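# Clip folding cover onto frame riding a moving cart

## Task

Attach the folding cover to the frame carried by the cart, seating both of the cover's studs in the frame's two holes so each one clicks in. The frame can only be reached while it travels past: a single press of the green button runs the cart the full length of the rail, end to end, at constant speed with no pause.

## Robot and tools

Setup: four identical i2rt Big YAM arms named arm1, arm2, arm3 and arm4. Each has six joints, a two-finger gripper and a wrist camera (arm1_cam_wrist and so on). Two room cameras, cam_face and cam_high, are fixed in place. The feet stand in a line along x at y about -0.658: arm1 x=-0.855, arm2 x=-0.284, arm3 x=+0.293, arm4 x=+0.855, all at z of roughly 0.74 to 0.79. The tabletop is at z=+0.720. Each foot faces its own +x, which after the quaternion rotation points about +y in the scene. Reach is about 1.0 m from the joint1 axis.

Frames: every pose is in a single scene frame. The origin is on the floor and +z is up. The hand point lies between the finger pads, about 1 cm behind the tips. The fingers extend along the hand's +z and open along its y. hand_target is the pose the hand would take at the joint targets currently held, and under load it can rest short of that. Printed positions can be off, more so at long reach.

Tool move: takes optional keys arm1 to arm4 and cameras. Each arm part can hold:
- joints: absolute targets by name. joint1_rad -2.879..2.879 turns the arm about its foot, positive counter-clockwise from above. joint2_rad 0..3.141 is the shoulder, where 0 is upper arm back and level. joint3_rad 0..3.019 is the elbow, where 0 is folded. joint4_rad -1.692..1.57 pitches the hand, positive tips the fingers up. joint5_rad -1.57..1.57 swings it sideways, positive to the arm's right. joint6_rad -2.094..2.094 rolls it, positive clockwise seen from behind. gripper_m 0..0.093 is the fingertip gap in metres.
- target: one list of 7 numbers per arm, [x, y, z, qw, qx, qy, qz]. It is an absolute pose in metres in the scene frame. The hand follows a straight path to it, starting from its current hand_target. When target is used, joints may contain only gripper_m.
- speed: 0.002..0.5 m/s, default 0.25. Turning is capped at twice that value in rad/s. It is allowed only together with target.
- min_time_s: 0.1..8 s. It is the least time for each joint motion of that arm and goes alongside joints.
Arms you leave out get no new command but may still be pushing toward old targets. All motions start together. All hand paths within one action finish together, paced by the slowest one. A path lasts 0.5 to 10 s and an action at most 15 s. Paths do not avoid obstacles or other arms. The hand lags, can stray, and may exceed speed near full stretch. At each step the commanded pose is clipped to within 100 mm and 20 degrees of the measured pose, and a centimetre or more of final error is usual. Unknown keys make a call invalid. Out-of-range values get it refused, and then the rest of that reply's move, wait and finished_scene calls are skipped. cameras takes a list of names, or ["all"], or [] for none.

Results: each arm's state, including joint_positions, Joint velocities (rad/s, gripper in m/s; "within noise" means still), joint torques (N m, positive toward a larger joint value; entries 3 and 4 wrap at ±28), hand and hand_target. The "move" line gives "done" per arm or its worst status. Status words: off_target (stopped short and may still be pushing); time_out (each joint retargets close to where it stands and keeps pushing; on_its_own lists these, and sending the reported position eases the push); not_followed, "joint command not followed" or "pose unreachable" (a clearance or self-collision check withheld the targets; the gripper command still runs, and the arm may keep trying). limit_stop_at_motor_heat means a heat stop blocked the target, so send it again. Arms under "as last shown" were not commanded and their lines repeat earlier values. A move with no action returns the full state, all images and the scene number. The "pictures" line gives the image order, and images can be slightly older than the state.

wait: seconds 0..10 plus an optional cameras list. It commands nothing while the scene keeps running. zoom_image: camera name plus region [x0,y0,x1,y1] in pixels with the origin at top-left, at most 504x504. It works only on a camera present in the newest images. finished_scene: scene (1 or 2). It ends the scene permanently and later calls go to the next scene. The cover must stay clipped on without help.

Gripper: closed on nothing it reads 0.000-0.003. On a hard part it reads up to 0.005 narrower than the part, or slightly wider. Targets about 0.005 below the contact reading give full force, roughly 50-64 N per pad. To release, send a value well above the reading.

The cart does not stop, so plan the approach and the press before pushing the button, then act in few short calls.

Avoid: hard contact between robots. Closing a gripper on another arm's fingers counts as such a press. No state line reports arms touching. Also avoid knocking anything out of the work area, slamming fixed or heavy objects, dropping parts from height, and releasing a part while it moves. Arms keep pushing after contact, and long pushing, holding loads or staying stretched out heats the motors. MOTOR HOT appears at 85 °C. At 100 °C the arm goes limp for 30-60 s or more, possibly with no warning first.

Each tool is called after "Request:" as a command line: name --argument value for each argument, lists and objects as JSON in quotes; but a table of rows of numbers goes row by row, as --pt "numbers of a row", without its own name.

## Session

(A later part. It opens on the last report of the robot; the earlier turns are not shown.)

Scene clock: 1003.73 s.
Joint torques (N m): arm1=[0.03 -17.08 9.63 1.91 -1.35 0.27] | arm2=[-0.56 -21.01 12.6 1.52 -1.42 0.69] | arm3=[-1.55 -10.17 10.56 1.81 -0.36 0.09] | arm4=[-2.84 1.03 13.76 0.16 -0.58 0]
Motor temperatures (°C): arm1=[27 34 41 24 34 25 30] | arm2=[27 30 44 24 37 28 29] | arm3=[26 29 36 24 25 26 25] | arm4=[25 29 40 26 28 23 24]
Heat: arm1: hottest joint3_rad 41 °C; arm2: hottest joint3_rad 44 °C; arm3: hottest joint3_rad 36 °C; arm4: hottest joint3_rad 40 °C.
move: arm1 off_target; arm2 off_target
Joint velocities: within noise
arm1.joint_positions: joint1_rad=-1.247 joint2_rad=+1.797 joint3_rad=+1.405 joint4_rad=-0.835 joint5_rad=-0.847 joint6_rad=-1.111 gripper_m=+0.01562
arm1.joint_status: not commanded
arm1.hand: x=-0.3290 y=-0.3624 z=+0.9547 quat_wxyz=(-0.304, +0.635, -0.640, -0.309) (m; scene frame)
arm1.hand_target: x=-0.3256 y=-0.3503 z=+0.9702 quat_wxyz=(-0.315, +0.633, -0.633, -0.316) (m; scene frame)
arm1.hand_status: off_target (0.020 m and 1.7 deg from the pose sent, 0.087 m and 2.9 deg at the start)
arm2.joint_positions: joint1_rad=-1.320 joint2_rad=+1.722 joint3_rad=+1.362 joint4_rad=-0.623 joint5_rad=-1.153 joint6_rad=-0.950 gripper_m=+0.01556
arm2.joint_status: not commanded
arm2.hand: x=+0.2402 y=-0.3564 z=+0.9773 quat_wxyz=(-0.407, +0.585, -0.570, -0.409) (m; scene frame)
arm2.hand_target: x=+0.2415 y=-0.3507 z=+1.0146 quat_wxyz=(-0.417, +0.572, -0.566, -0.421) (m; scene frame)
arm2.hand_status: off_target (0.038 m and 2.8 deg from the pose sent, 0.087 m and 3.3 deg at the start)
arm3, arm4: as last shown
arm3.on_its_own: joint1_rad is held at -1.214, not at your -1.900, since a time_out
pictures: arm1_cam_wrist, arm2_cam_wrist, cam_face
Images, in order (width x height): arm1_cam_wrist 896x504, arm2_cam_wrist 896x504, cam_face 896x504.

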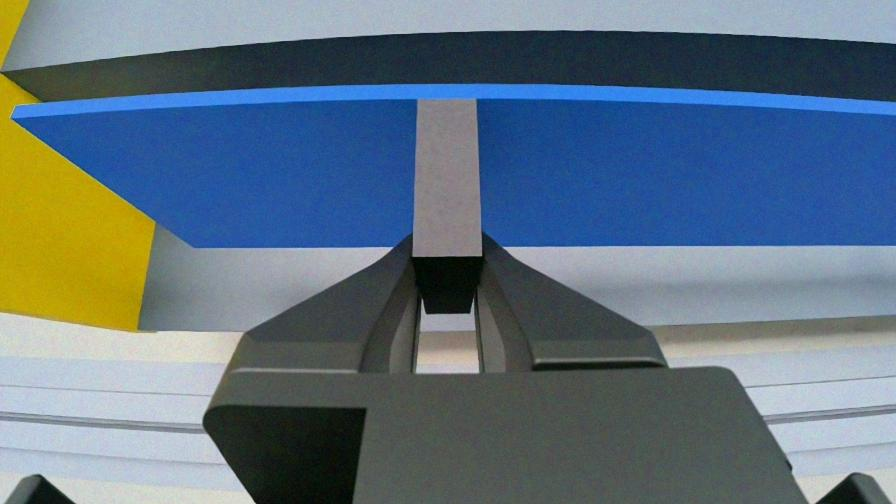

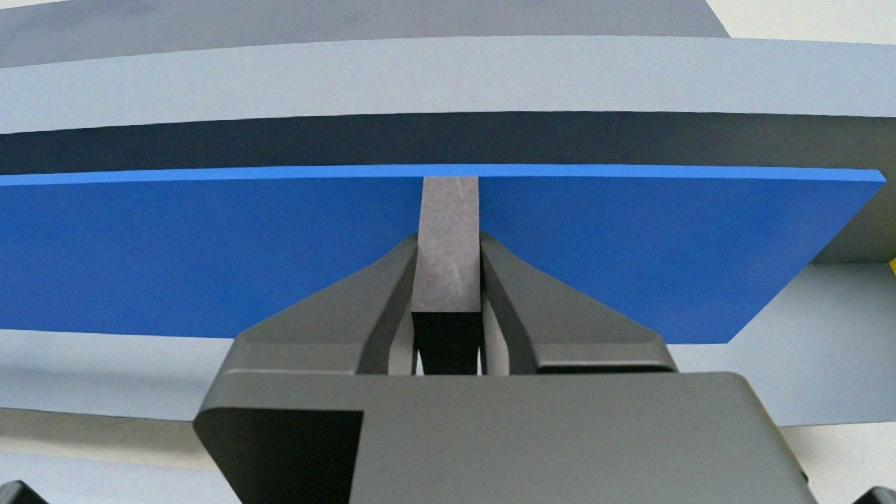

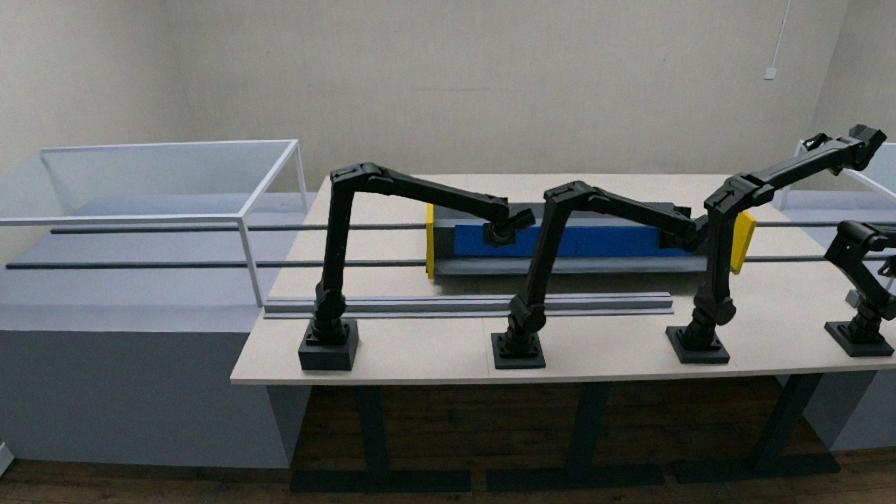

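Request:
move --arm1 '{"target":[-0.395,-0.35,0.92,-0.3155,0.6328,-0.6328,-0.3155],"speed":0.06}' --arm2 '{"target":[0.173,-0.35,0.958,-0.4206,0.5684,-0.5684,-0.4206],"speed":0.06}' --cameras '["arm1_cam_wrist","arm2_cam_wrist","cam_face"]'

Scene clock: 1017.53 s.
Joint torques (N m): arm1=[0.15 -16.85 7.36 1.84 -1.21 0.38] | arm2=[0.44 -18.78 9.7 1.24 -0.94 0.56] | arm3=[-1.2 -10.05 10.65 1.78 -0.32 0.09] | arm4=[-2.78 0.97 13.78 0.17 -0.58 0.01]
Motor temperatures (°C): arm1=[27 35 41 24 33 25 30] | arm2=[27 31 45 24 36 28 29] | arm3=[26 29 36 24 25 26 25] | arm4=[25 29 40 26 28 23 24]
Heat: arm1: hottest joint3_rad 41 °C; arm2: hottest joint3_rad 45 °C; arm3: hottest joint3_rad 36 °C; arm4: hottest joint3_rad 40 °C.
move: arm1 off_target; arm2 off_target
Joint velocities: within noise
arm1.joint_positions: joint1_rad=-1.208 joint2_rad=+1.717 joint3_rad=+1.137 joint4_rad=-0.596 joint5_rad=-0.834 joint6_rad=-1.060 gripper_m=+0.01562
arm1.joint_status: not commanded
arm1.hand: x=-0.3900 y=-0.3607 z=+0.9041 quat_wxyz=(-0.309, +0.637, -0.636, -0.306) (m; scene frame)
arm1.hand_target: x=-0.3951 y=-0.3502 z=+0.9199 quat_wxyz=(-0.315, +0.633, -0.632, -0.316) (m; scene frame)
arm1.hand_status: off_target (0.020 m and 1.4 deg from the pose sent, 0.076 m and 1.7 deg at the start)
arm2.joint_positions: joint1_rad=-1.294 joint2_rad=+1.618 joint3_rad=+1.074 joint4_rad=-0.335 joint5_rad=-1.137 joint6_rad=-0.850 gripper_m=+0.01549
arm2.joint_status: not commanded
arm2.hand: x=+0.1795 y=-0.3592 z=+0.9325 quat_wxyz=(-0.418, +0.579, -0.570, -0.407) (m; scene frame)
arm2.hand_target: x=+0.1727 y=-0.3502 z=+0.9575 quat_wxyz=(-0.418, +0.571, -0.567, -0.421) (m; scene frame)
arm2.hand_status: off_target (0.028 m and 2.1 deg from the pose sent, 0.070 m and 2.8 deg at the start)
arm3, arm4: as last shown
arm3.on_its_own: joint1_rad is held at -1.214, not at your -1.900, since a time_out
pictures: arm1_cam_wrist, arm2_cam_wrist, cam_face
Images, in order (width x height): arm1_cam_wrist 896x504, arm2_cam_wrist 896x504, cam_face 896x504.

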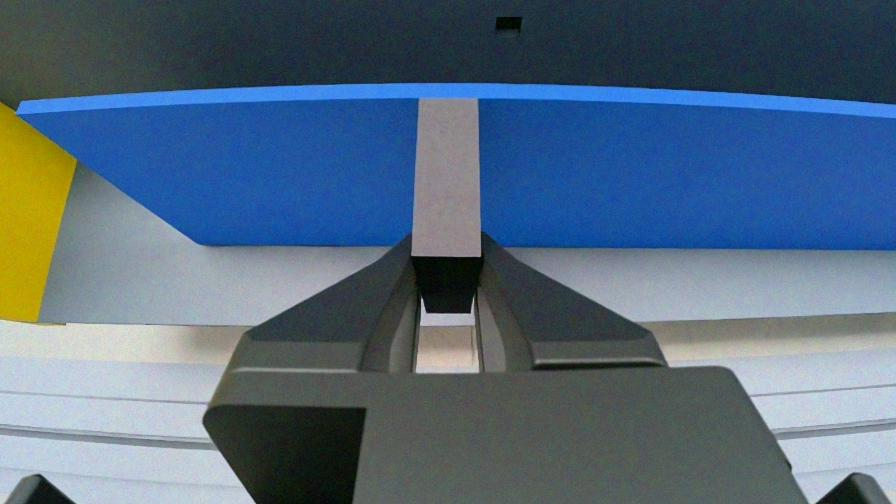

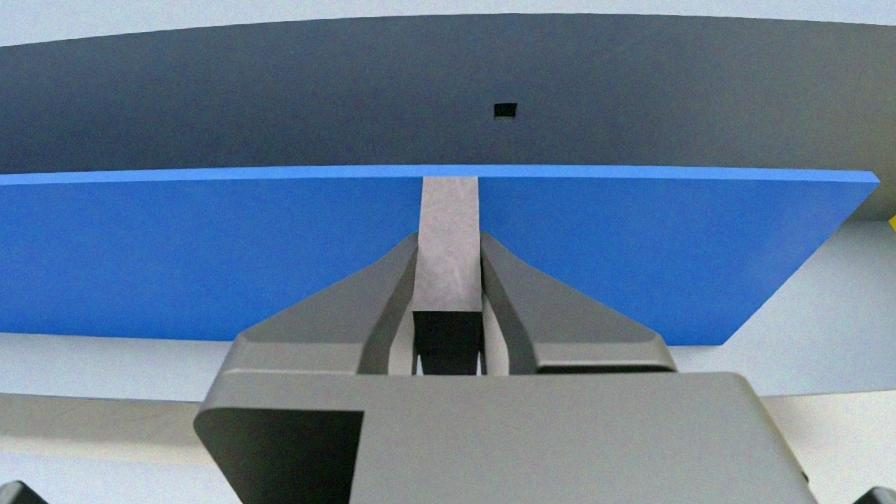

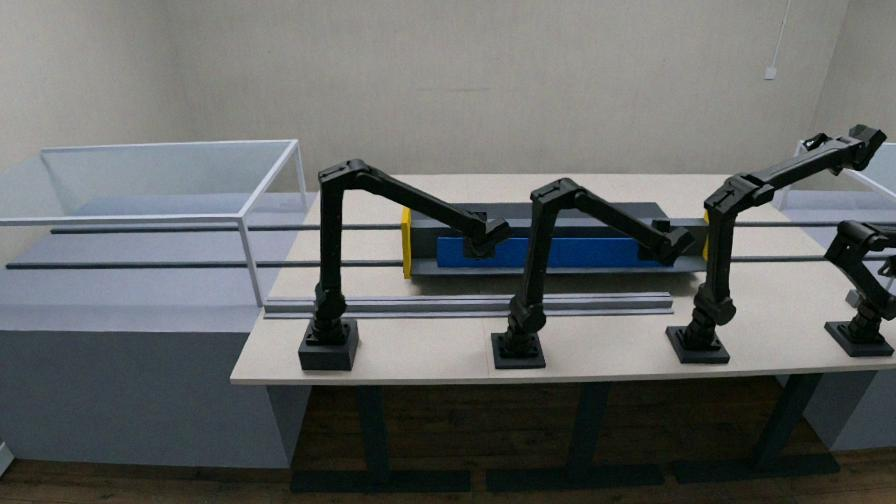

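Request:
move --arm1 '{"target":[-0.535,-0.35,0.902,-0.3155,0.6328,-0.6328,-0.3155],"speed":0.1}' --arm2 '{"target":[0.037,-0.35,0.924,-0.4206,0.5684,-0.5684,-0.4206],"speed":0.1}' --cameras '["arm1_cam_wrist","arm2_cam_wrist"]'

Request:
move --arm1 '{"target":[-0.535,-0.305,0.90,-0.3155,0.6328,-0.6328,-0.3155],"speed":0.06}' --arm2 '{"target":[0.037,-0.285,0.922,-0.4206,0.5684,-0.5684,-0.4206],"speed":0.06}' --cameras '["arm1_cam_wrist","arm2_cam_wrist","cam_face"]'

Scene clock: 1042.60 s.
Joint torques (N m): arm1=[0.56 -10.4 6.05 1.89 -0.68 0.17] | arm2=[0.09 -8.47 7.79 1.51 -0.09 0.13] | arm3=[-0.91 -10.34 10.4 1.42 -0.37 0.09] | arm4=[-2.9 0.97 13.79 0.17 -0.58 0]
Motor temperatures (°C): arm1=[27 33 40 24 32 25 30] | arm2=[27 31 42 24 34 28 29] | arm3=[26 29 36 24 25 26 25] | arm4=[25 29 40 26 28 23 24]
Heat: arm1: hottest joint3_rad 40 °C; arm2: hottest joint3_rad 42 °C; arm3: hottest joint3_rad 36 °C; arm4: hottest joint3_rad 40 °C.
move: arm1 off_target; arm2 done
Joint velocities: within noise
arm1.joint_positions: joint1_rad=-1.077 joint2_rad=+1.417 joint3_rad=+0.738 joint4_rad=-0.338 joint5_rad=-0.784 joint6_rad=-0.865 gripper_m=+0.01562
arm1.joint_status: not commanded
arm1.hand: x=-0.5242 y=-0.3551 z=+0.9016 quat_wxyz=(-0.321, +0.631, -0.635, -0.309) (m; scene frame)
arm1.hand_target: x=-0.5348 y=-0.3502 z=+0.9020 quat_wxyz=(-0.315, +0.633, -0.633, -0.316) (m; scene frame)
arm1.hand_status: off_target (0.012 m and 1.0 deg from the pose sent, 0.145 m and 1.4 deg at the start)
arm2.joint_positions: joint1_rad=-1.180 joint2_rad=+1.304 joint3_rad=+0.668 joint4_rad=-0.018 joint5_rad=-1.067 joint6_rad=-0.622 gripper_m=+0.01539
arm2.joint_status: not commanded
arm2.hand: x=+0.0450 y=-0.3555 z=+0.9281 quat_wxyz=(-0.431, +0.573, -0.563, -0.411) (m; scene frame)
arm2.hand_target: x=+0.0370 y=-0.3502 z=+0.9241 quat_wxyz=(-0.420, +0.569, -0.568, -0.420) (m; scene frame)
arm2.hand_status: done (0.010 m and 1.8 deg from the pose sent, 0.143 m and 2.1 deg at the start)
arm3, arm4: as last shown
arm3.on_its_own: joint1_rad is held at -1.214, not at your -1.900, since a time_out
pictures: arm1_cam_wrist, arm2_cam_wrist
Images, in order (width x height): arm1_cam_wrist 896x504, arm2_cam_wrist 896x504.

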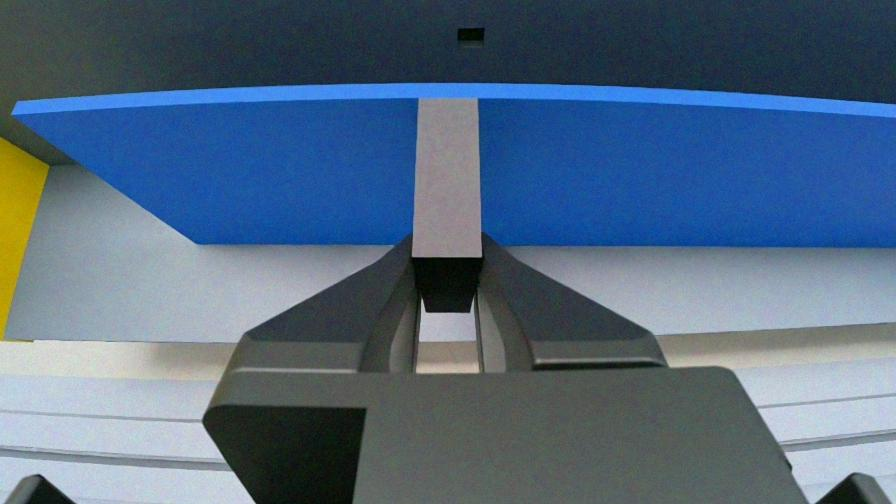

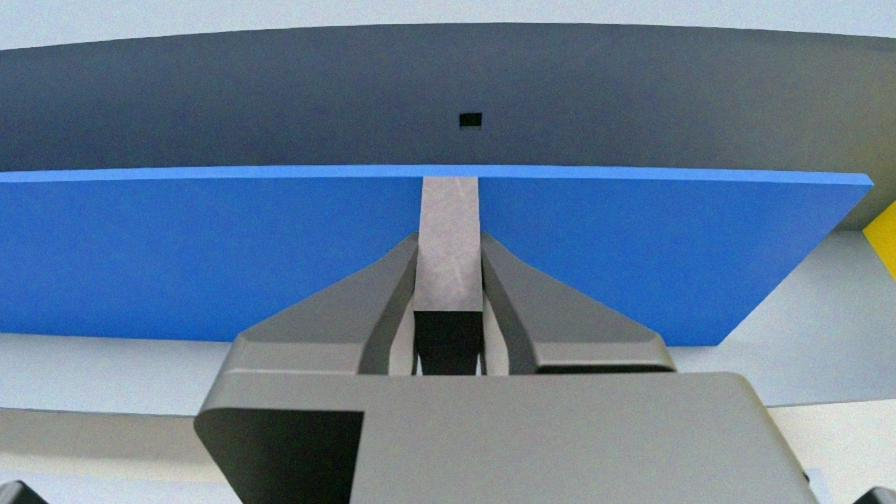

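Scene clock: 1044.20 s.
Joint torques (N m): arm1=[2.37 -6.07 8.94 3.49 -0.01 0.56] | arm2=[3.25 -4.31 11.73 2.82 1.61 0.45] | arm3=[-0.85 -11.34 10.59 1.52 -0.41 0.11] | arm4=[-2.84 1.08 13.78 0.17 -0.58 0]
Motor temperatures (°C): arm1=[27 33 40 24 32 25 30] | arm2=[27 31 42 24 34 28 29] | arm3=[26 29 36 24 25 26 25] | arm4=[25 29 40 26 28 23 24]
Heat: arm1: hottest joint3_rad 40 °C; arm2: hottest joint3_rad 42 °C; arm3: hottest joint3_rad 36 °C; arm4: hottest joint3_rad 40 °C.
move: arm1 off_target; arm2 off_target
Joint velocities: within noise
arm1.joint_positions: joint1_rad=-1.000 joint2_rad=+1.420 joint3_rad=+0.737 joint4_rad=-0.279 joint5_rad=-0.744 joint6_rad=-0.787 gripper_m=+0.01562
arm1.joint_status: not commanded
arm1.hand: x=-0.5355 y=-0.3285 z=+0.9023 quat_wxyz=(-0.320, +0.634, -0.632, -0.309) (m; scene frame)
arm1.hand_target: x=-0.5362 y=-0.3061 z=+0.9005 quat_wxyz=(-0.315, +0.633, -0.632, -0.316) (m; scene frame)
arm1.hand_status: off_target (0.024 m and 0.9 deg from the pose sent, 0.051 m and 1.0 deg at the start)
arm2.joint_positions: joint1_rad=-1.066 joint2_rad=+1.328 joint3_rad=+0.666 joint4_rad=+0.122 joint5_rad=-0.979 joint6_rad=-0.498 gripper_m=+0.01538
arm2.joint_status: not commanded
arm2.hand: x=+0.0338 y=-0.3148 z=+0.9293 quat_wxyz=(-0.434, +0.574, -0.559, -0.412) (m; scene frame)
arm2.hand_target: x=+0.0347 y=-0.2872 z=+0.9225 quat_wxyz=(-0.420, +0.570, -0.568, -0.420) (m; scene frame)
arm2.hand_status: off_target (0.031 m and 2.1 deg from the pose sent, 0.071 m and 1.8 deg at the start)
arm3, arm4: as last shown
arm3.on_its_own: joint1_rad is held at -1.214, not at your -1.900, since a time_out
pictures: arm1_cam_wrist, arm2_cam_wrist, cam_face
Images, in order (width x height): arm1_cam_wrist 896x504, arm2_cam_wrist 896x504, cam_face 896x504.

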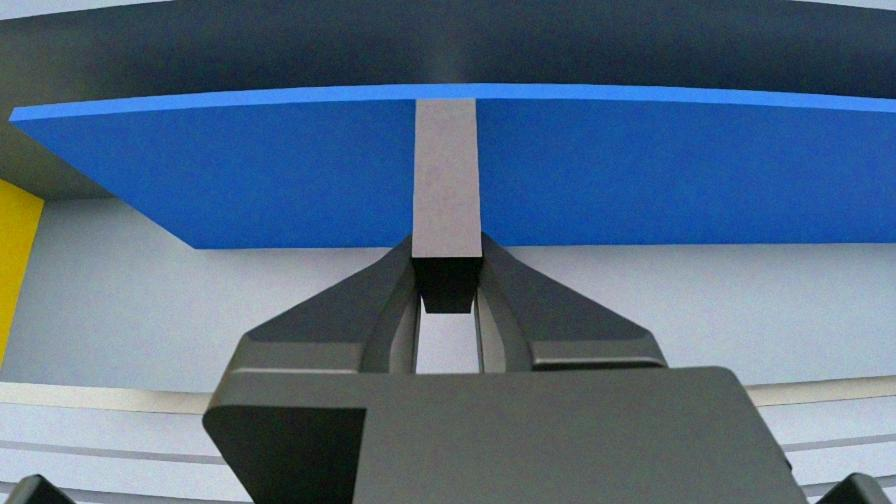

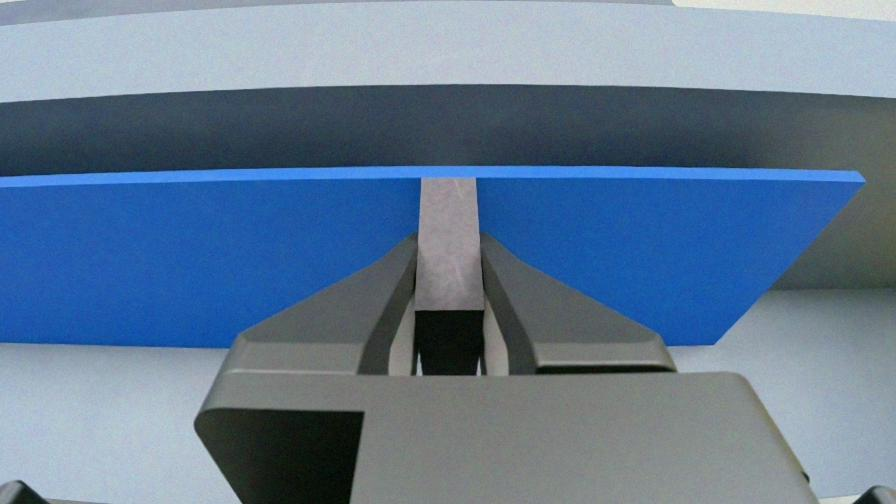

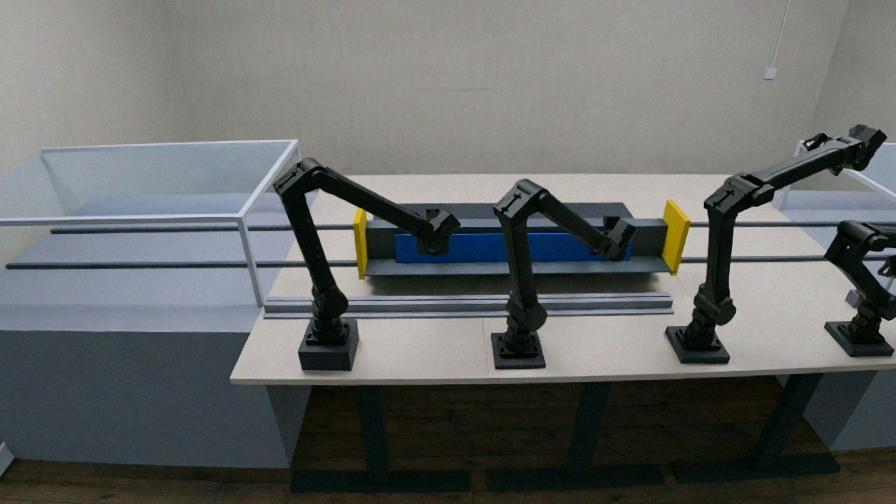

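Request:
move --arm1 '{"target":[-0.646,-0.345,0.885,-0.3155,0.6328,-0.6328,-0.3155],"speed":0.1}' --arm2 '{"target":[-0.069,-0.340,0.896,-0.4206,0.5684,-0.5684,-0.4206],"speed":0.1}' --cameras '["arm1_cam_wrist","arm2_cam_wrist"]'

Request:
move --arm1 '{"target":[-0.646,-0.300,0.885,-0.3155,0.6328,-0.6328,-0.3155],"speed":0.06}' --arm2 '{"target":[-0.069,-0.280,0.896,-0.4206,0.5684,-0.5684,-0.4206],"speed":0.06}'

Request:
wait --seconds 3

Request:
wait --seconds 2.5 --cameras '["arm1_cam_wrist","arm2_cam_wrist"]'

Scene clock: 1068.67 s.
Joint torques (N m): arm1=[-4.72 -5.54 5.26 1.92 1.37 0.15] | arm2=[-8.18 -7.41 3.19 0.64 0.95 -0.47] | arm3=[-1.26 -10.99 10.73 1.51 -0.34 0.07] | arm4=[-2.84 0.97 13.81 0.16 -0.59 0]
Motor temperatures (°C): arm1=[27 33 41 24 45 26 30] | arm2=[28 30 44 24 54 27 29] | arm3=[26 29 36 24 25 26 25] | arm4=[25 29 40 26 28 23 24]
Heat: arm1: hottest joint5_rad 45 °C; arm2: hottest joint5_rad 54 °C; arm3: hottest joint3_rad 36 °C; arm4: hottest joint3_rad 40 °C.
move: arm1 off_target; arm2 off_target
Joint velocities: within noise
arm1.joint_positions: joint1_rad=-0.796 joint2_rad=+1.176 joint3_rad=+0.471 joint4_rad=-0.134 joint5_rad=-0.714 joint6_rad=-0.634 gripper_m=+0.01635
arm1.joint_status: not commanded
arm1.hand: x=-0.6626 y=-0.3258 z=+0.8993 quat_wxyz=(-0.317, +0.654, -0.595, -0.343) (m; scene frame)
arm1.hand_target: x=-0.6475 y=-0.3447 z=+0.8853 quat_wxyz=(-0.315, +0.633, -0.633, -0.316) (m; scene frame)
arm1.hand_status: off_target (0.029 m and 5.9 deg from the pose sent, 0.113 m and 0.9 deg at the start; pose on its path clipped on 4 of 56 steps)
arm2.joint_positions: joint1_rad=-0.833 joint2_rad=+1.124 joint3_rad=+0.438 joint4_rad=+0.270 joint5_rad=-0.901 joint6_rad=-0.336 gripper_m=+0.01610
arm2.joint_status: not commanded
arm2.hand: x=-0.0950 y=-0.2996 z=+0.9231 quat_wxyz=(-0.408, +0.591, -0.524, -0.457) (m; scene frame)
arm2.hand_target: x=-0.0734 y=-0.3351 z=+0.8961 quat_wxyz=(-0.420, +0.568, -0.569, -0.422) (m; scene frame)
arm2.hand_status: off_target (0.055 m and 7.2 deg from the pose sent, 0.111 m and 2.1 deg at the start; pose on its path clipped on 6 of 56 steps)
arm3, arm4: as last shown
arm3.on_its_own: joint1_rad is held at -1.214, not at your -1.900, since a time_out
pictures: arm1_cam_wrist, arm2_cam_wrist
Images, in order (width x height): arm1_cam_wrist 896x504, arm2_cam_wrist 896x504.

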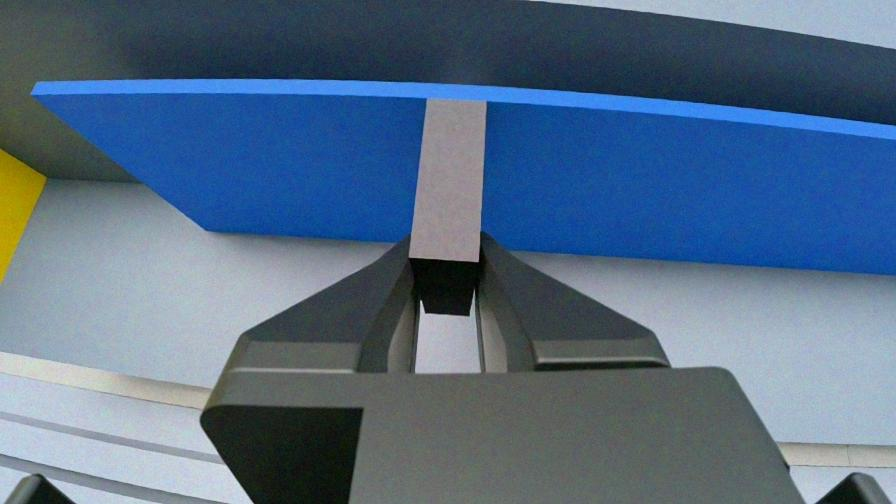

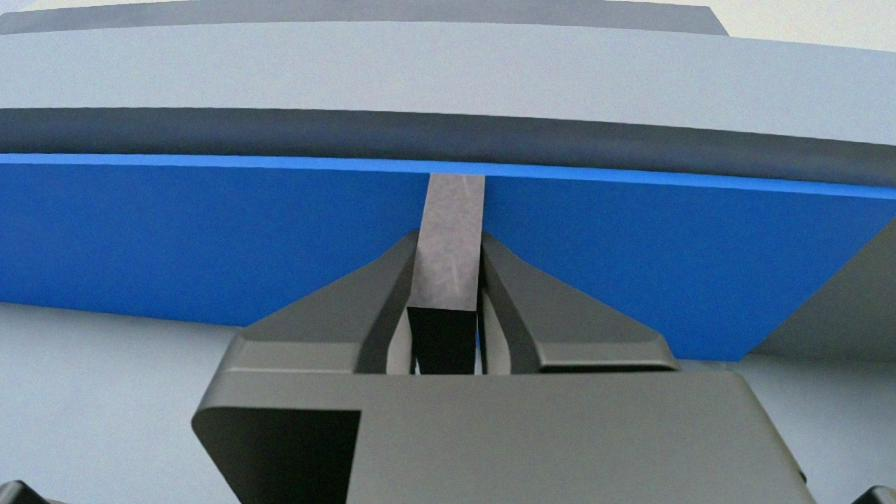

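Scene clock: 1070.37 s.
Joint torques (N m): arm1=[-1.2 1.55 9.83 4.26 2.32 0.46] | arm2=[-1.9 3.84 11.43 1.63 3.81 -0.31] | arm3=[-0.79 -10.17 10.77 1.65 -0.34 0.05] | arm4=[-2.96 1.03 13.81 0.16 -0.58 0]
Motor temperatures (°C): arm1=[27 33 41 24 44 26 30] | arm2=[28 30 44 24 53 27 29] | arm3=[26 29 36 24 25 26 25] | arm4=[25 29 40 26 28 23 24]
Heat: arm1: hottest joint5_rad 44 °C; arm2: hottest joint5_rad 53 °C; arm3: hottest joint3_rad 36 °C; arm4: hottest joint3_rad 40 °C.
move: arm1 off_target; arm2 off_target
Joint velocities: within noise
arm1.joint_positions: joint1_rad=-0.741 joint2_rad=+1.171 joint3_rad=+0.466 joint4_rad=-0.102 joint5_rad=-0.669 joint6_rad=-0.568 gripper_m=+0.01634
arm1.joint_status: not commanded
arm1.hand: x=-0.6725 y=-0.3151 z=+0.8999 quat_wxyz=(-0.315, +0.650, -0.601, -0.342) (m; scene frame)
arm1.hand_target: x=-0.6482 y=-0.3040 z=+0.8870 quat_wxyz=(-0.315, +0.633, -0.632, -0.316) (m; scene frame)
arm1.hand_status: off_target (0.034 m and 5.1 deg from the pose sent, 0.034 m and 5.9 deg at the start)
arm2.joint_positions: joint1_rad=-0.793 joint2_rad=+1.115 joint3_rad=+0.409 joint4_rad=+0.345 joint5_rad=-0.852 joint6_rad=-0.279 gripper_m=+0.01596
arm2.joint_status: not commanded
arm2.hand: x=-0.1047 y=-0.2948 z=+0.9235 quat_wxyz=(-0.418, +0.582, -0.525, -0.459) (m; scene frame)
arm2.hand_target: x=-0.0729 y=-0.2870 z=+0.8972 quat_wxyz=(-0.419, +0.570, -0.568, -0.420) (m; scene frame)
arm2.hand_status: off_target (0.047 m and 6.8 deg from the pose sent, 0.042 m and 7.2 deg at the start)
arm3, arm4: as last shown
arm3.on_its_own: joint1_rad is held at -1.214, not at your -1.900, since a time_out
pictures: none

Scene clock: 1073.37 s.
Joint torques (N m): arm1=[-2.67 3.02 10.85 4.29 3.33 0.49] | arm2=[-3.72 5.25 12.62 1.58 5.01 -0.38] | arm3=[-1.73 -10.46 10.66 1.66 -0.32 0.15] | arm4=[-2.84 1.03 13.78 0.17 -0.58 0]
Motor temperatures (°C): arm1=[27 32 41 24 44 26 30] | arm2=[28 29 44 24 53 27 29] | arm3=[26 29 36 24 25 26 25] | arm4=[25 29 40 26 28 23 24]
Heat: arm1: hottest joint5_rad 44 °C; arm2: hottest joint5_rad 53 °C; arm3: hottest joint3_rad 36 °C; arm4: hottest joint3_rad 40 °C.
Joint velocities: within noise
arm1.joint_positions: joint1_rad=-0.717 joint2_rad=+1.157 joint3_rad=+0.450 joint4_rad=-0.102 joint5_rad=-0.698 joint6_rad=-0.572 gripper_m=+0.01681
arm1.joint_status: not commanded
arm1.hand: x=-0.6893 y=-0.3143 z=+0.8999 quat_wxyz=(-0.307, +0.659, -0.586, -0.358) (m; scene frame)
arm1.hand_target: x=-0.6482 y=-0.3041 z=+0.8869 quat_wxyz=(-0.315, +0.633, -0.632, -0.316) (m; scene frame)
arm1.hand_status: off_target (0.048 m and 7.9 deg from the pose sent, 0.034 m and 5.9 deg at the start)
arm2.joint_positions: joint1_rad=-0.767 joint2_rad=+1.103 joint3_rad=+0.396 joint4_rad=+0.346 joint5_rad=-0.881 joint6_rad=-0.270 gripper_m=+0.01683
arm2.joint_status: not commanded
arm2.hand: x=-0.1220 y=-0.2940 z=+0.9233 quat_wxyz=(-0.404, +0.590, -0.512, -0.476) (m; scene frame)
arm2.hand_target: x=-0.0728 y=-0.2869 z=+0.8973 quat_wxyz=(-0.419, +0.570, -0.568, -0.420) (m; scene frame)
arm2.hand_status: off_target (0.061 m and 9.5 deg from the pose sent, 0.042 m and 7.2 deg at the start)
arm3.joint_positions: joint1_rad=-1.215 joint2_rad=+1.304 joint3_rad=+1.569 joint4_rad=-0.896 joint5_rad=-1.201 joint6_rad=-0.006 gripper_m=+0.09398
arm3.joint_status: not commanded
arm3.on_its_own: joint1_rad is held at -1.214, not at your -1.900, since a time_out
arm3.hand: x=+0.6841 y=-0.3588 z=+1.2831 quat_wxyz=(-0.293, +0.371, -0.683, -0.557) (m; scene frame)
arm3.hand_target: x=+0.6815 y=-0.3597 z=+1.2992 quat_wxyz=(-0.304, +0.376, -0.677, -0.555) (m; scene frame)
arm3.hand_status: not commanded
arm4.joint_positions: joint1_rad=-1.286 joint2_rad=+0.626 joint3_rad=+0.473 joint4_rad=-1.222 joint5_rad=-0.755 joint6_rad=-1.225 gripper_m=+0.00024
arm4.joint_status: not commanded
arm4.hand: x=+0.9916 y=-0.5006 z=+0.8996 quat_wxyz=(-0.252, +0.650, -0.660, -0.281) (m; scene frame)
arm4.hand_target: x=+1.0025 y=-0.4996 z=+0.9196 quat_wxyz=(-0.271, +0.653, -0.653, -0.270) (m; scene frame)
arm4.hand_status: not commanded
wait: 3.00 s; at rest by 0.27 s
pictures: none

Scene clock: 1075.87 s.
Joint torques (N m): arm1=[-4.42 3.43 11.37 4.59 4.45 0.67] | arm2=[-5.3 6.07 13.2 1.52 6.04 -0.41] | arm3=[-0.85 -10.64 10.58 1.68 -0.36 0.14] | arm4=[-2.84 1.03 13.78 0.16 -0.58 0]
Motor temperatures (°C): arm1=[27 32 41 24 46 26 30] | arm2=[28 29 43 24 55 27 29] | arm3=[26 29 36 24 25 26 25] | arm4=[25 29 40 26 28 23 24]
Heat: arm1: hottest joint5_rad 46 °C; arm2: hottest joint5_rad 55 °C; arm3: hottest joint3_rad 36 °C; arm4: hottest joint3_rad 40 °C.
Joint velocities: within noise
arm1.joint_positions: joint1_rad=-0.698 joint2_rad=+1.152 joint3_rad=+0.442 joint4_rad=-0.110 joint5_rad=-0.730 joint6_rad=-0.588 gripper_m=+0.01757
arm1.joint_status: not commanded
arm1.hand: x=-0.7034 y=-0.3133 z=+0.9001 quat_wxyz=(-0.298, +0.670, -0.569, -0.372) (m; scene frame)
arm1.hand_target: x=-0.6481 y=-0.3040 z=+0.8872 quat_wxyz=(-0.316, +0.633, -0.632, -0.316) (m; scene frame)
arm1.hand_status: off_target (0.061 m and 10.8 deg from the pose sent, 0.034 m and 5.9 deg at the start)
arm2.joint_positions: joint1_rad=-0.745 joint2_rad=+1.096 joint3_rad=+0.387 joint4_rad=+0.346 joint5_rad=-0.907 joint6_rad=-0.264 gripper_m=+0.01793
arm2.joint_status: not commanded
arm2.hand: x=-0.1364 y=-0.2935 z=+0.9231 quat_wxyz=(-0.391, +0.597, -0.501, -0.490) (m; scene frame)
arm2.hand_target: x=-0.0727 y=-0.2870 z=+0.8974 quat_wxyz=(-0.419, +0.570, -0.568, -0.420) (m; scene frame)
arm2.hand_status: off_target (0.074 m and 12.1 deg from the pose sent, 0.042 m and 7.2 deg at the start)
arm3.joint_positions: joint1_rad=-1.215 joint2_rad=+1.304 joint3_rad=+1.569 joint4_rad=-0.896 joint5_rad=-1.201 joint6_rad=-0.006 gripper_m=+0.09398
arm3.joint_status: not commanded
arm3.on_its_own: joint1_rad is held at -1.214, not at your -1.900, since a time_out
arm3.hand: x=+0.6841 y=-0.3588 z=+1.2831 quat_wxyz=(-0.293, +0.371, -0.683, -0.557) (m; scene frame)
arm3.hand_target: x=+0.6815 y=-0.3597 z=+1.2992 quat_wxyz=(-0.304, +0.376, -0.677, -0.555) (m; scene frame)
arm3.hand_status: not commanded
arm4.joint_positions: joint1_rad=-1.286 joint2_rad=+0.626 joint3_rad=+0.473 joint4_rad=-1.222 joint5_rad=-0.755 joint6_rad=-1.225 gripper_m=+0.00024
arm4.joint_status: not commanded
arm4.hand: x=+0.9916 y=-0.5006 z=+0.8996 quat_wxyz=(-0.252, +0.650, -0.660, -0.281) (m; scene frame)
arm4.hand_target: x=+1.0025 y=-0.4996 z=+0.9196 quat_wxyz=(-0.271, +0.653, -0.653, -0.270) (m; scene frame)
arm4.hand_status: not commanded
wait: 2.50 s; at rest by 0.33 s
pictures: arm1_cam_wrist, arm2_cam_wrist
Images, in order (width x height): arm1_cam_wrist 896x504, arm2_cam_wrist 896x504.

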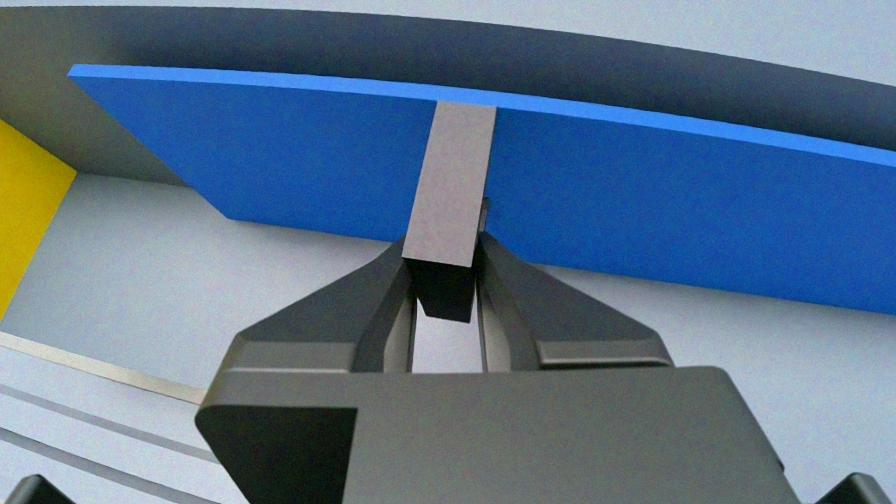

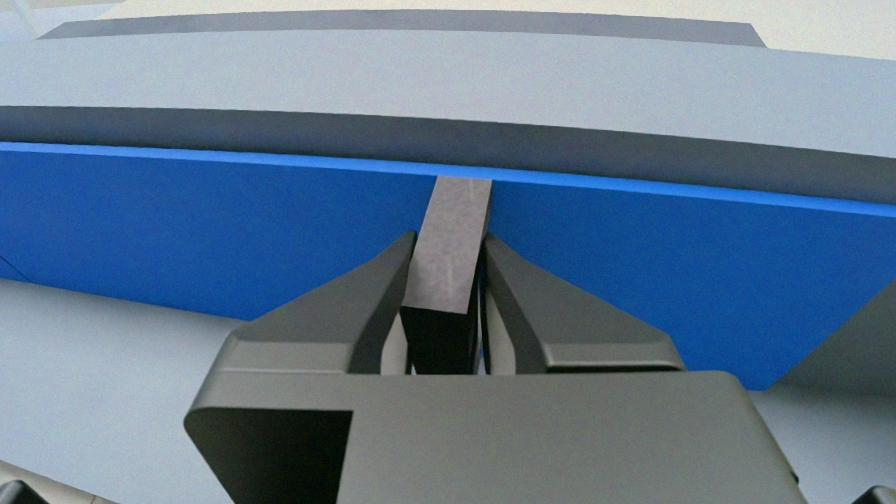

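Request:
move --arm1 '{"target":[-0.785,-0.25,0.897,-0.3155,0.6328,-0.6328,-0.3155],"speed":0.08}' --arm2 '{"target":[-0.218,-0.24,0.915,-0.4206,0.5684,-0.5684,-0.4206],"speed":0.08}' --cameras '["arm1_cam_wrist","arm2_cam_wrist"]'

Request:
move --arm1 '{"target":[-0.795,-0.18,0.897,-0.3155,0.6328,-0.6328,-0.3155],"speed":0.08}' --arm2 '{"target":[-0.228,-0.17,0.915,-0.4206,0.5684,-0.5684,-0.4206],"speed":0.08}' --cameras '["arm1_cam_wrist","arm2_cam_wrist","cam_face"]'

Scene clock: 1085.10 s.
Joint torques (N m): arm1=[4.19 3.96 10.99 6 -0.8 0.42] | arm2=[5.3 5.25 15.04 1.26 0.5 0.28] | arm3=[-1.49 -9.99 10.47 1.59 -0.31 0.07] | arm4=[-2.9 1.03 13.79 0.17 -0.58 0]
Motor temperatures (°C): arm1=[27 32 42 24 59 26 30] | arm2=[28 29 44 24 66 27 29] | arm3=[26 29 36 24 25 26 25] | arm4=[25 29 40 26 28 23 24]
Heat: arm1: hottest joint5_rad 59 °C; arm2: hottest joint5_rad 66 °C; arm3: hottest joint3_rad 36 °C; arm4: hottest joint3_rad 40 °C.
move: arm1 off_target; arm2 off_target
Joint velocities: within noise
arm1.joint_positions: joint1_rad=-0.298 joint2_rad=+1.032 joint3_rad=+0.380 joint4_rad=-0.048 joint5_rad=-0.192 joint6_rad=-0.195 gripper_m=+0.01581
arm1.joint_status: not commanded
arm1.hand: x=-0.7652 y=-0.2908 z=+0.8942 quat_wxyz=(-0.320, +0.626, -0.652, -0.284) (m; scene frame)
arm1.hand_target: x=-0.7866 y=-0.2578 z=+0.8995 quat_wxyz=(-0.313, +0.634, -0.633, -0.315) (m; scene frame)
arm1.hand_status: off_target (0.045 m and 4.3 deg from the pose sent, 0.103 m and 10.8 deg at the start)
arm2.joint_positions: joint1_rad=-0.350 joint2_rad=+0.925 joint3_rad=+0.287 joint4_rad=+0.361 joint5_rad=-0.255 joint6_rad=-0.121 gripper_m=+0.01480
arm2.joint_status: not commanded
arm2.on_its_own: gripper_m moved -0.00313 toward your old target +0.00800
arm2.hand: x=-0.1937 y=-0.2778 z=+0.9174 quat_wxyz=(-0.457, +0.553, -0.570, -0.401) (m; scene frame)
arm2.hand_target: x=-0.2195 y=-0.2479 z=+0.9157 quat_wxyz=(-0.420, +0.570, -0.568, -0.420) (m; scene frame)
arm2.hand_status: off_target (0.045 m and 5.0 deg from the pose sent, 0.098 m and 12.1 deg at the start; pose on its path clipped on 3 of 78 steps)
arm3, arm4: as last shown
arm3.on_its_own: joint1_rad is held at -1.214, not at your -1.900, since a time_out
pictures: arm1_cam_wrist, arm2_cam_wrist
Images, in order (width x height): arm1_cam_wrist 896x504, arm2_cam_wrist 896x504.

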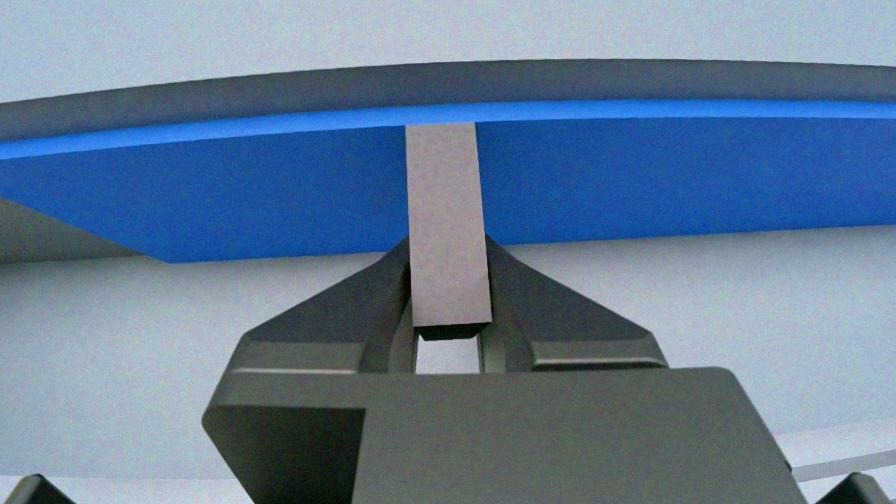

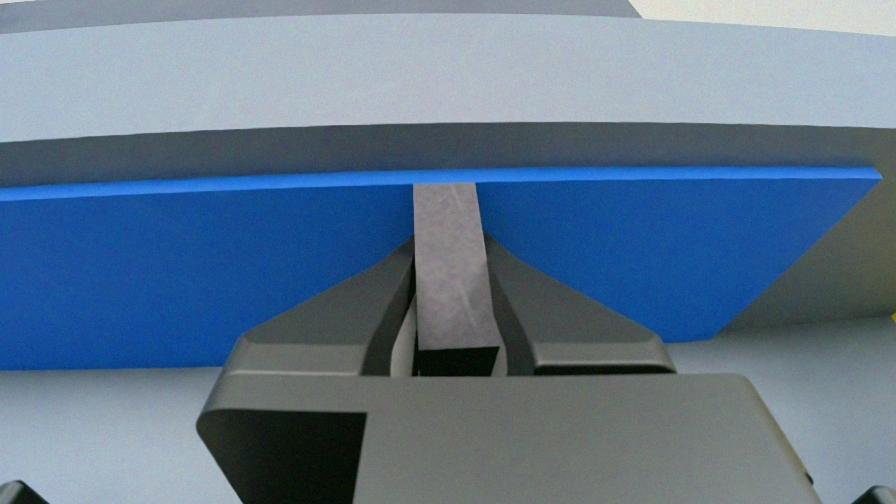

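Scene clock: 1086.60 s.
Joint torques (N m): arm1=[5.6 8.59 17.1 6.2 -1.2 0.46] | arm2=[6.59 16.91 22.09 2.44 0.38 0.37] | arm3=[-1.55 -10.23 10.51 1.5 -0.4 0.09] | arm4=[-2.9 1.03 13.78 0.16 -0.58 0]
Motor temperatures (°C): arm1=[27 32 42 24 57 26 30] | arm2=[28 29 44 24 63 27 29] | arm3=[26 29 36 24 25 26 25] | arm4=[25 29 40 26 28 23 24]
Heat: arm1: hottest joint5_rad 57 °C; arm2: hottest joint5_rad 63 °C; arm3: hottest joint3_rad 36 °C; arm4: hottest joint3_rad 40 °C.
move: arm1 off_target; arm2 off_target
Joint velocities: within noise
arm1.joint_positions: joint1_rad=-0.233 joint2_rad=+1.089 joint3_rad=+0.409 joint4_rad=-0.029 joint5_rad=-0.116 joint6_rad=-0.146 gripper_m=+0.01512
arm1.joint_status: not commanded
arm1.hand: x=-0.7731 y=-0.2757 z=+0.8896 quat_wxyz=(-0.320, +0.622, -0.661, -0.271) (m; scene frame)
arm1.hand_target: x=-0.8004 y=-0.2073 z=+0.9065 quat_wxyz=(-0.313, +0.634, -0.633, -0.316) (m; scene frame)
arm1.hand_status: off_target (0.098 m and 6.1 deg from the pose sent, 0.115 m and 4.3 deg at the start; pose on its path clipped on 5 of 45 steps)
arm2.joint_positions: joint1_rad=-0.296 joint2_rad=+0.920 joint3_rad=+0.282 joint4_rad=+0.371 joint5_rad=-0.181 joint6_rad=-0.108 gripper_m=+0.01515
arm2.joint_status: not commanded
arm2.hand: x=-0.2019 y=-0.2756 z=+0.9181 quat_wxyz=(-0.465, +0.548, -0.572, -0.395) (m; scene frame)
arm2.hand_target: x=-0.2324 y=-0.2119 z=+0.9180 quat_wxyz=(-0.419, +0.571, -0.569, -0.418) (m; scene frame)
arm2.hand_status: off_target (0.109 m and 6.3 deg from the pose sent, 0.113 m and 5.0 deg at the start; pose on its path clipped on 19 of 45 steps)
arm3, arm4: as last shown
arm3.on_its_own: joint1_rad is held at -1.214, not at your -1.900, since a time_out
pictures: arm1_cam_wrist, arm2_cam_wrist, cam_face
Images, in order (width x height): arm1_cam_wrist 896x504, arm2_cam_wrist 896x504, cam_face 896x504.

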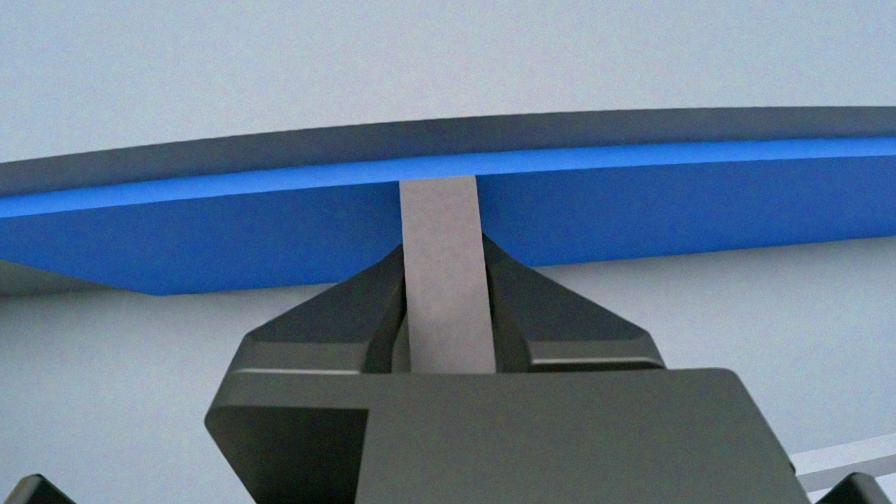

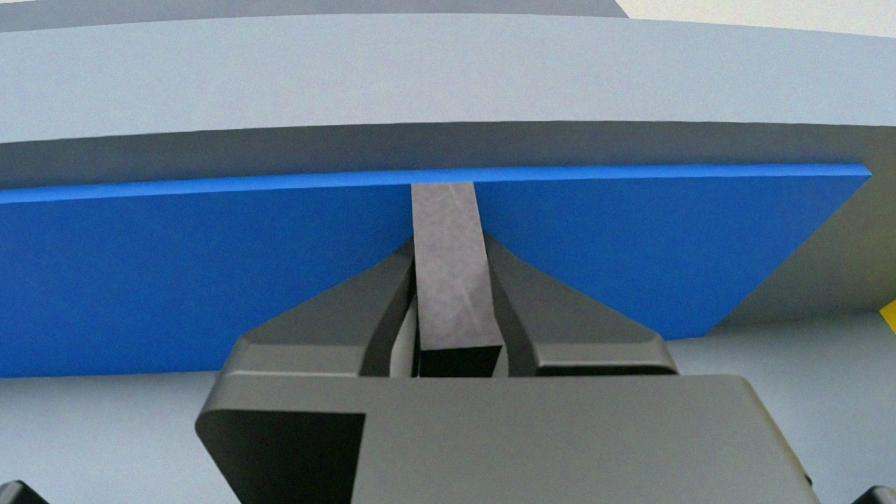

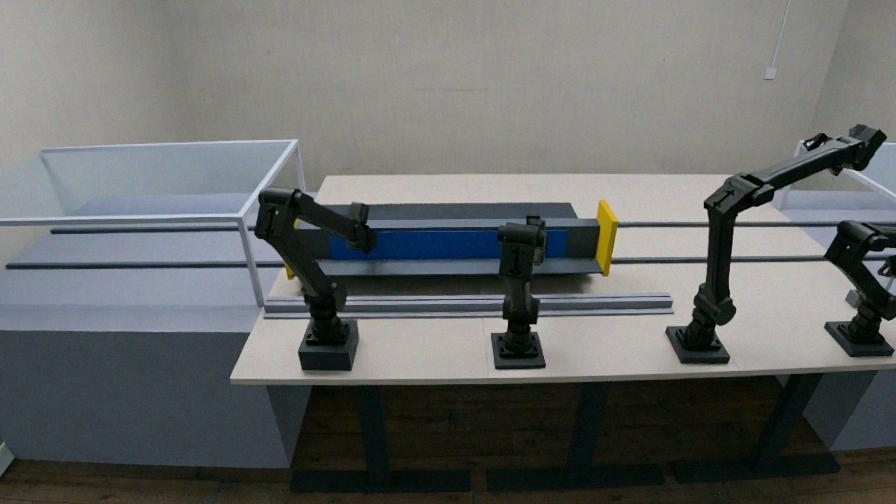

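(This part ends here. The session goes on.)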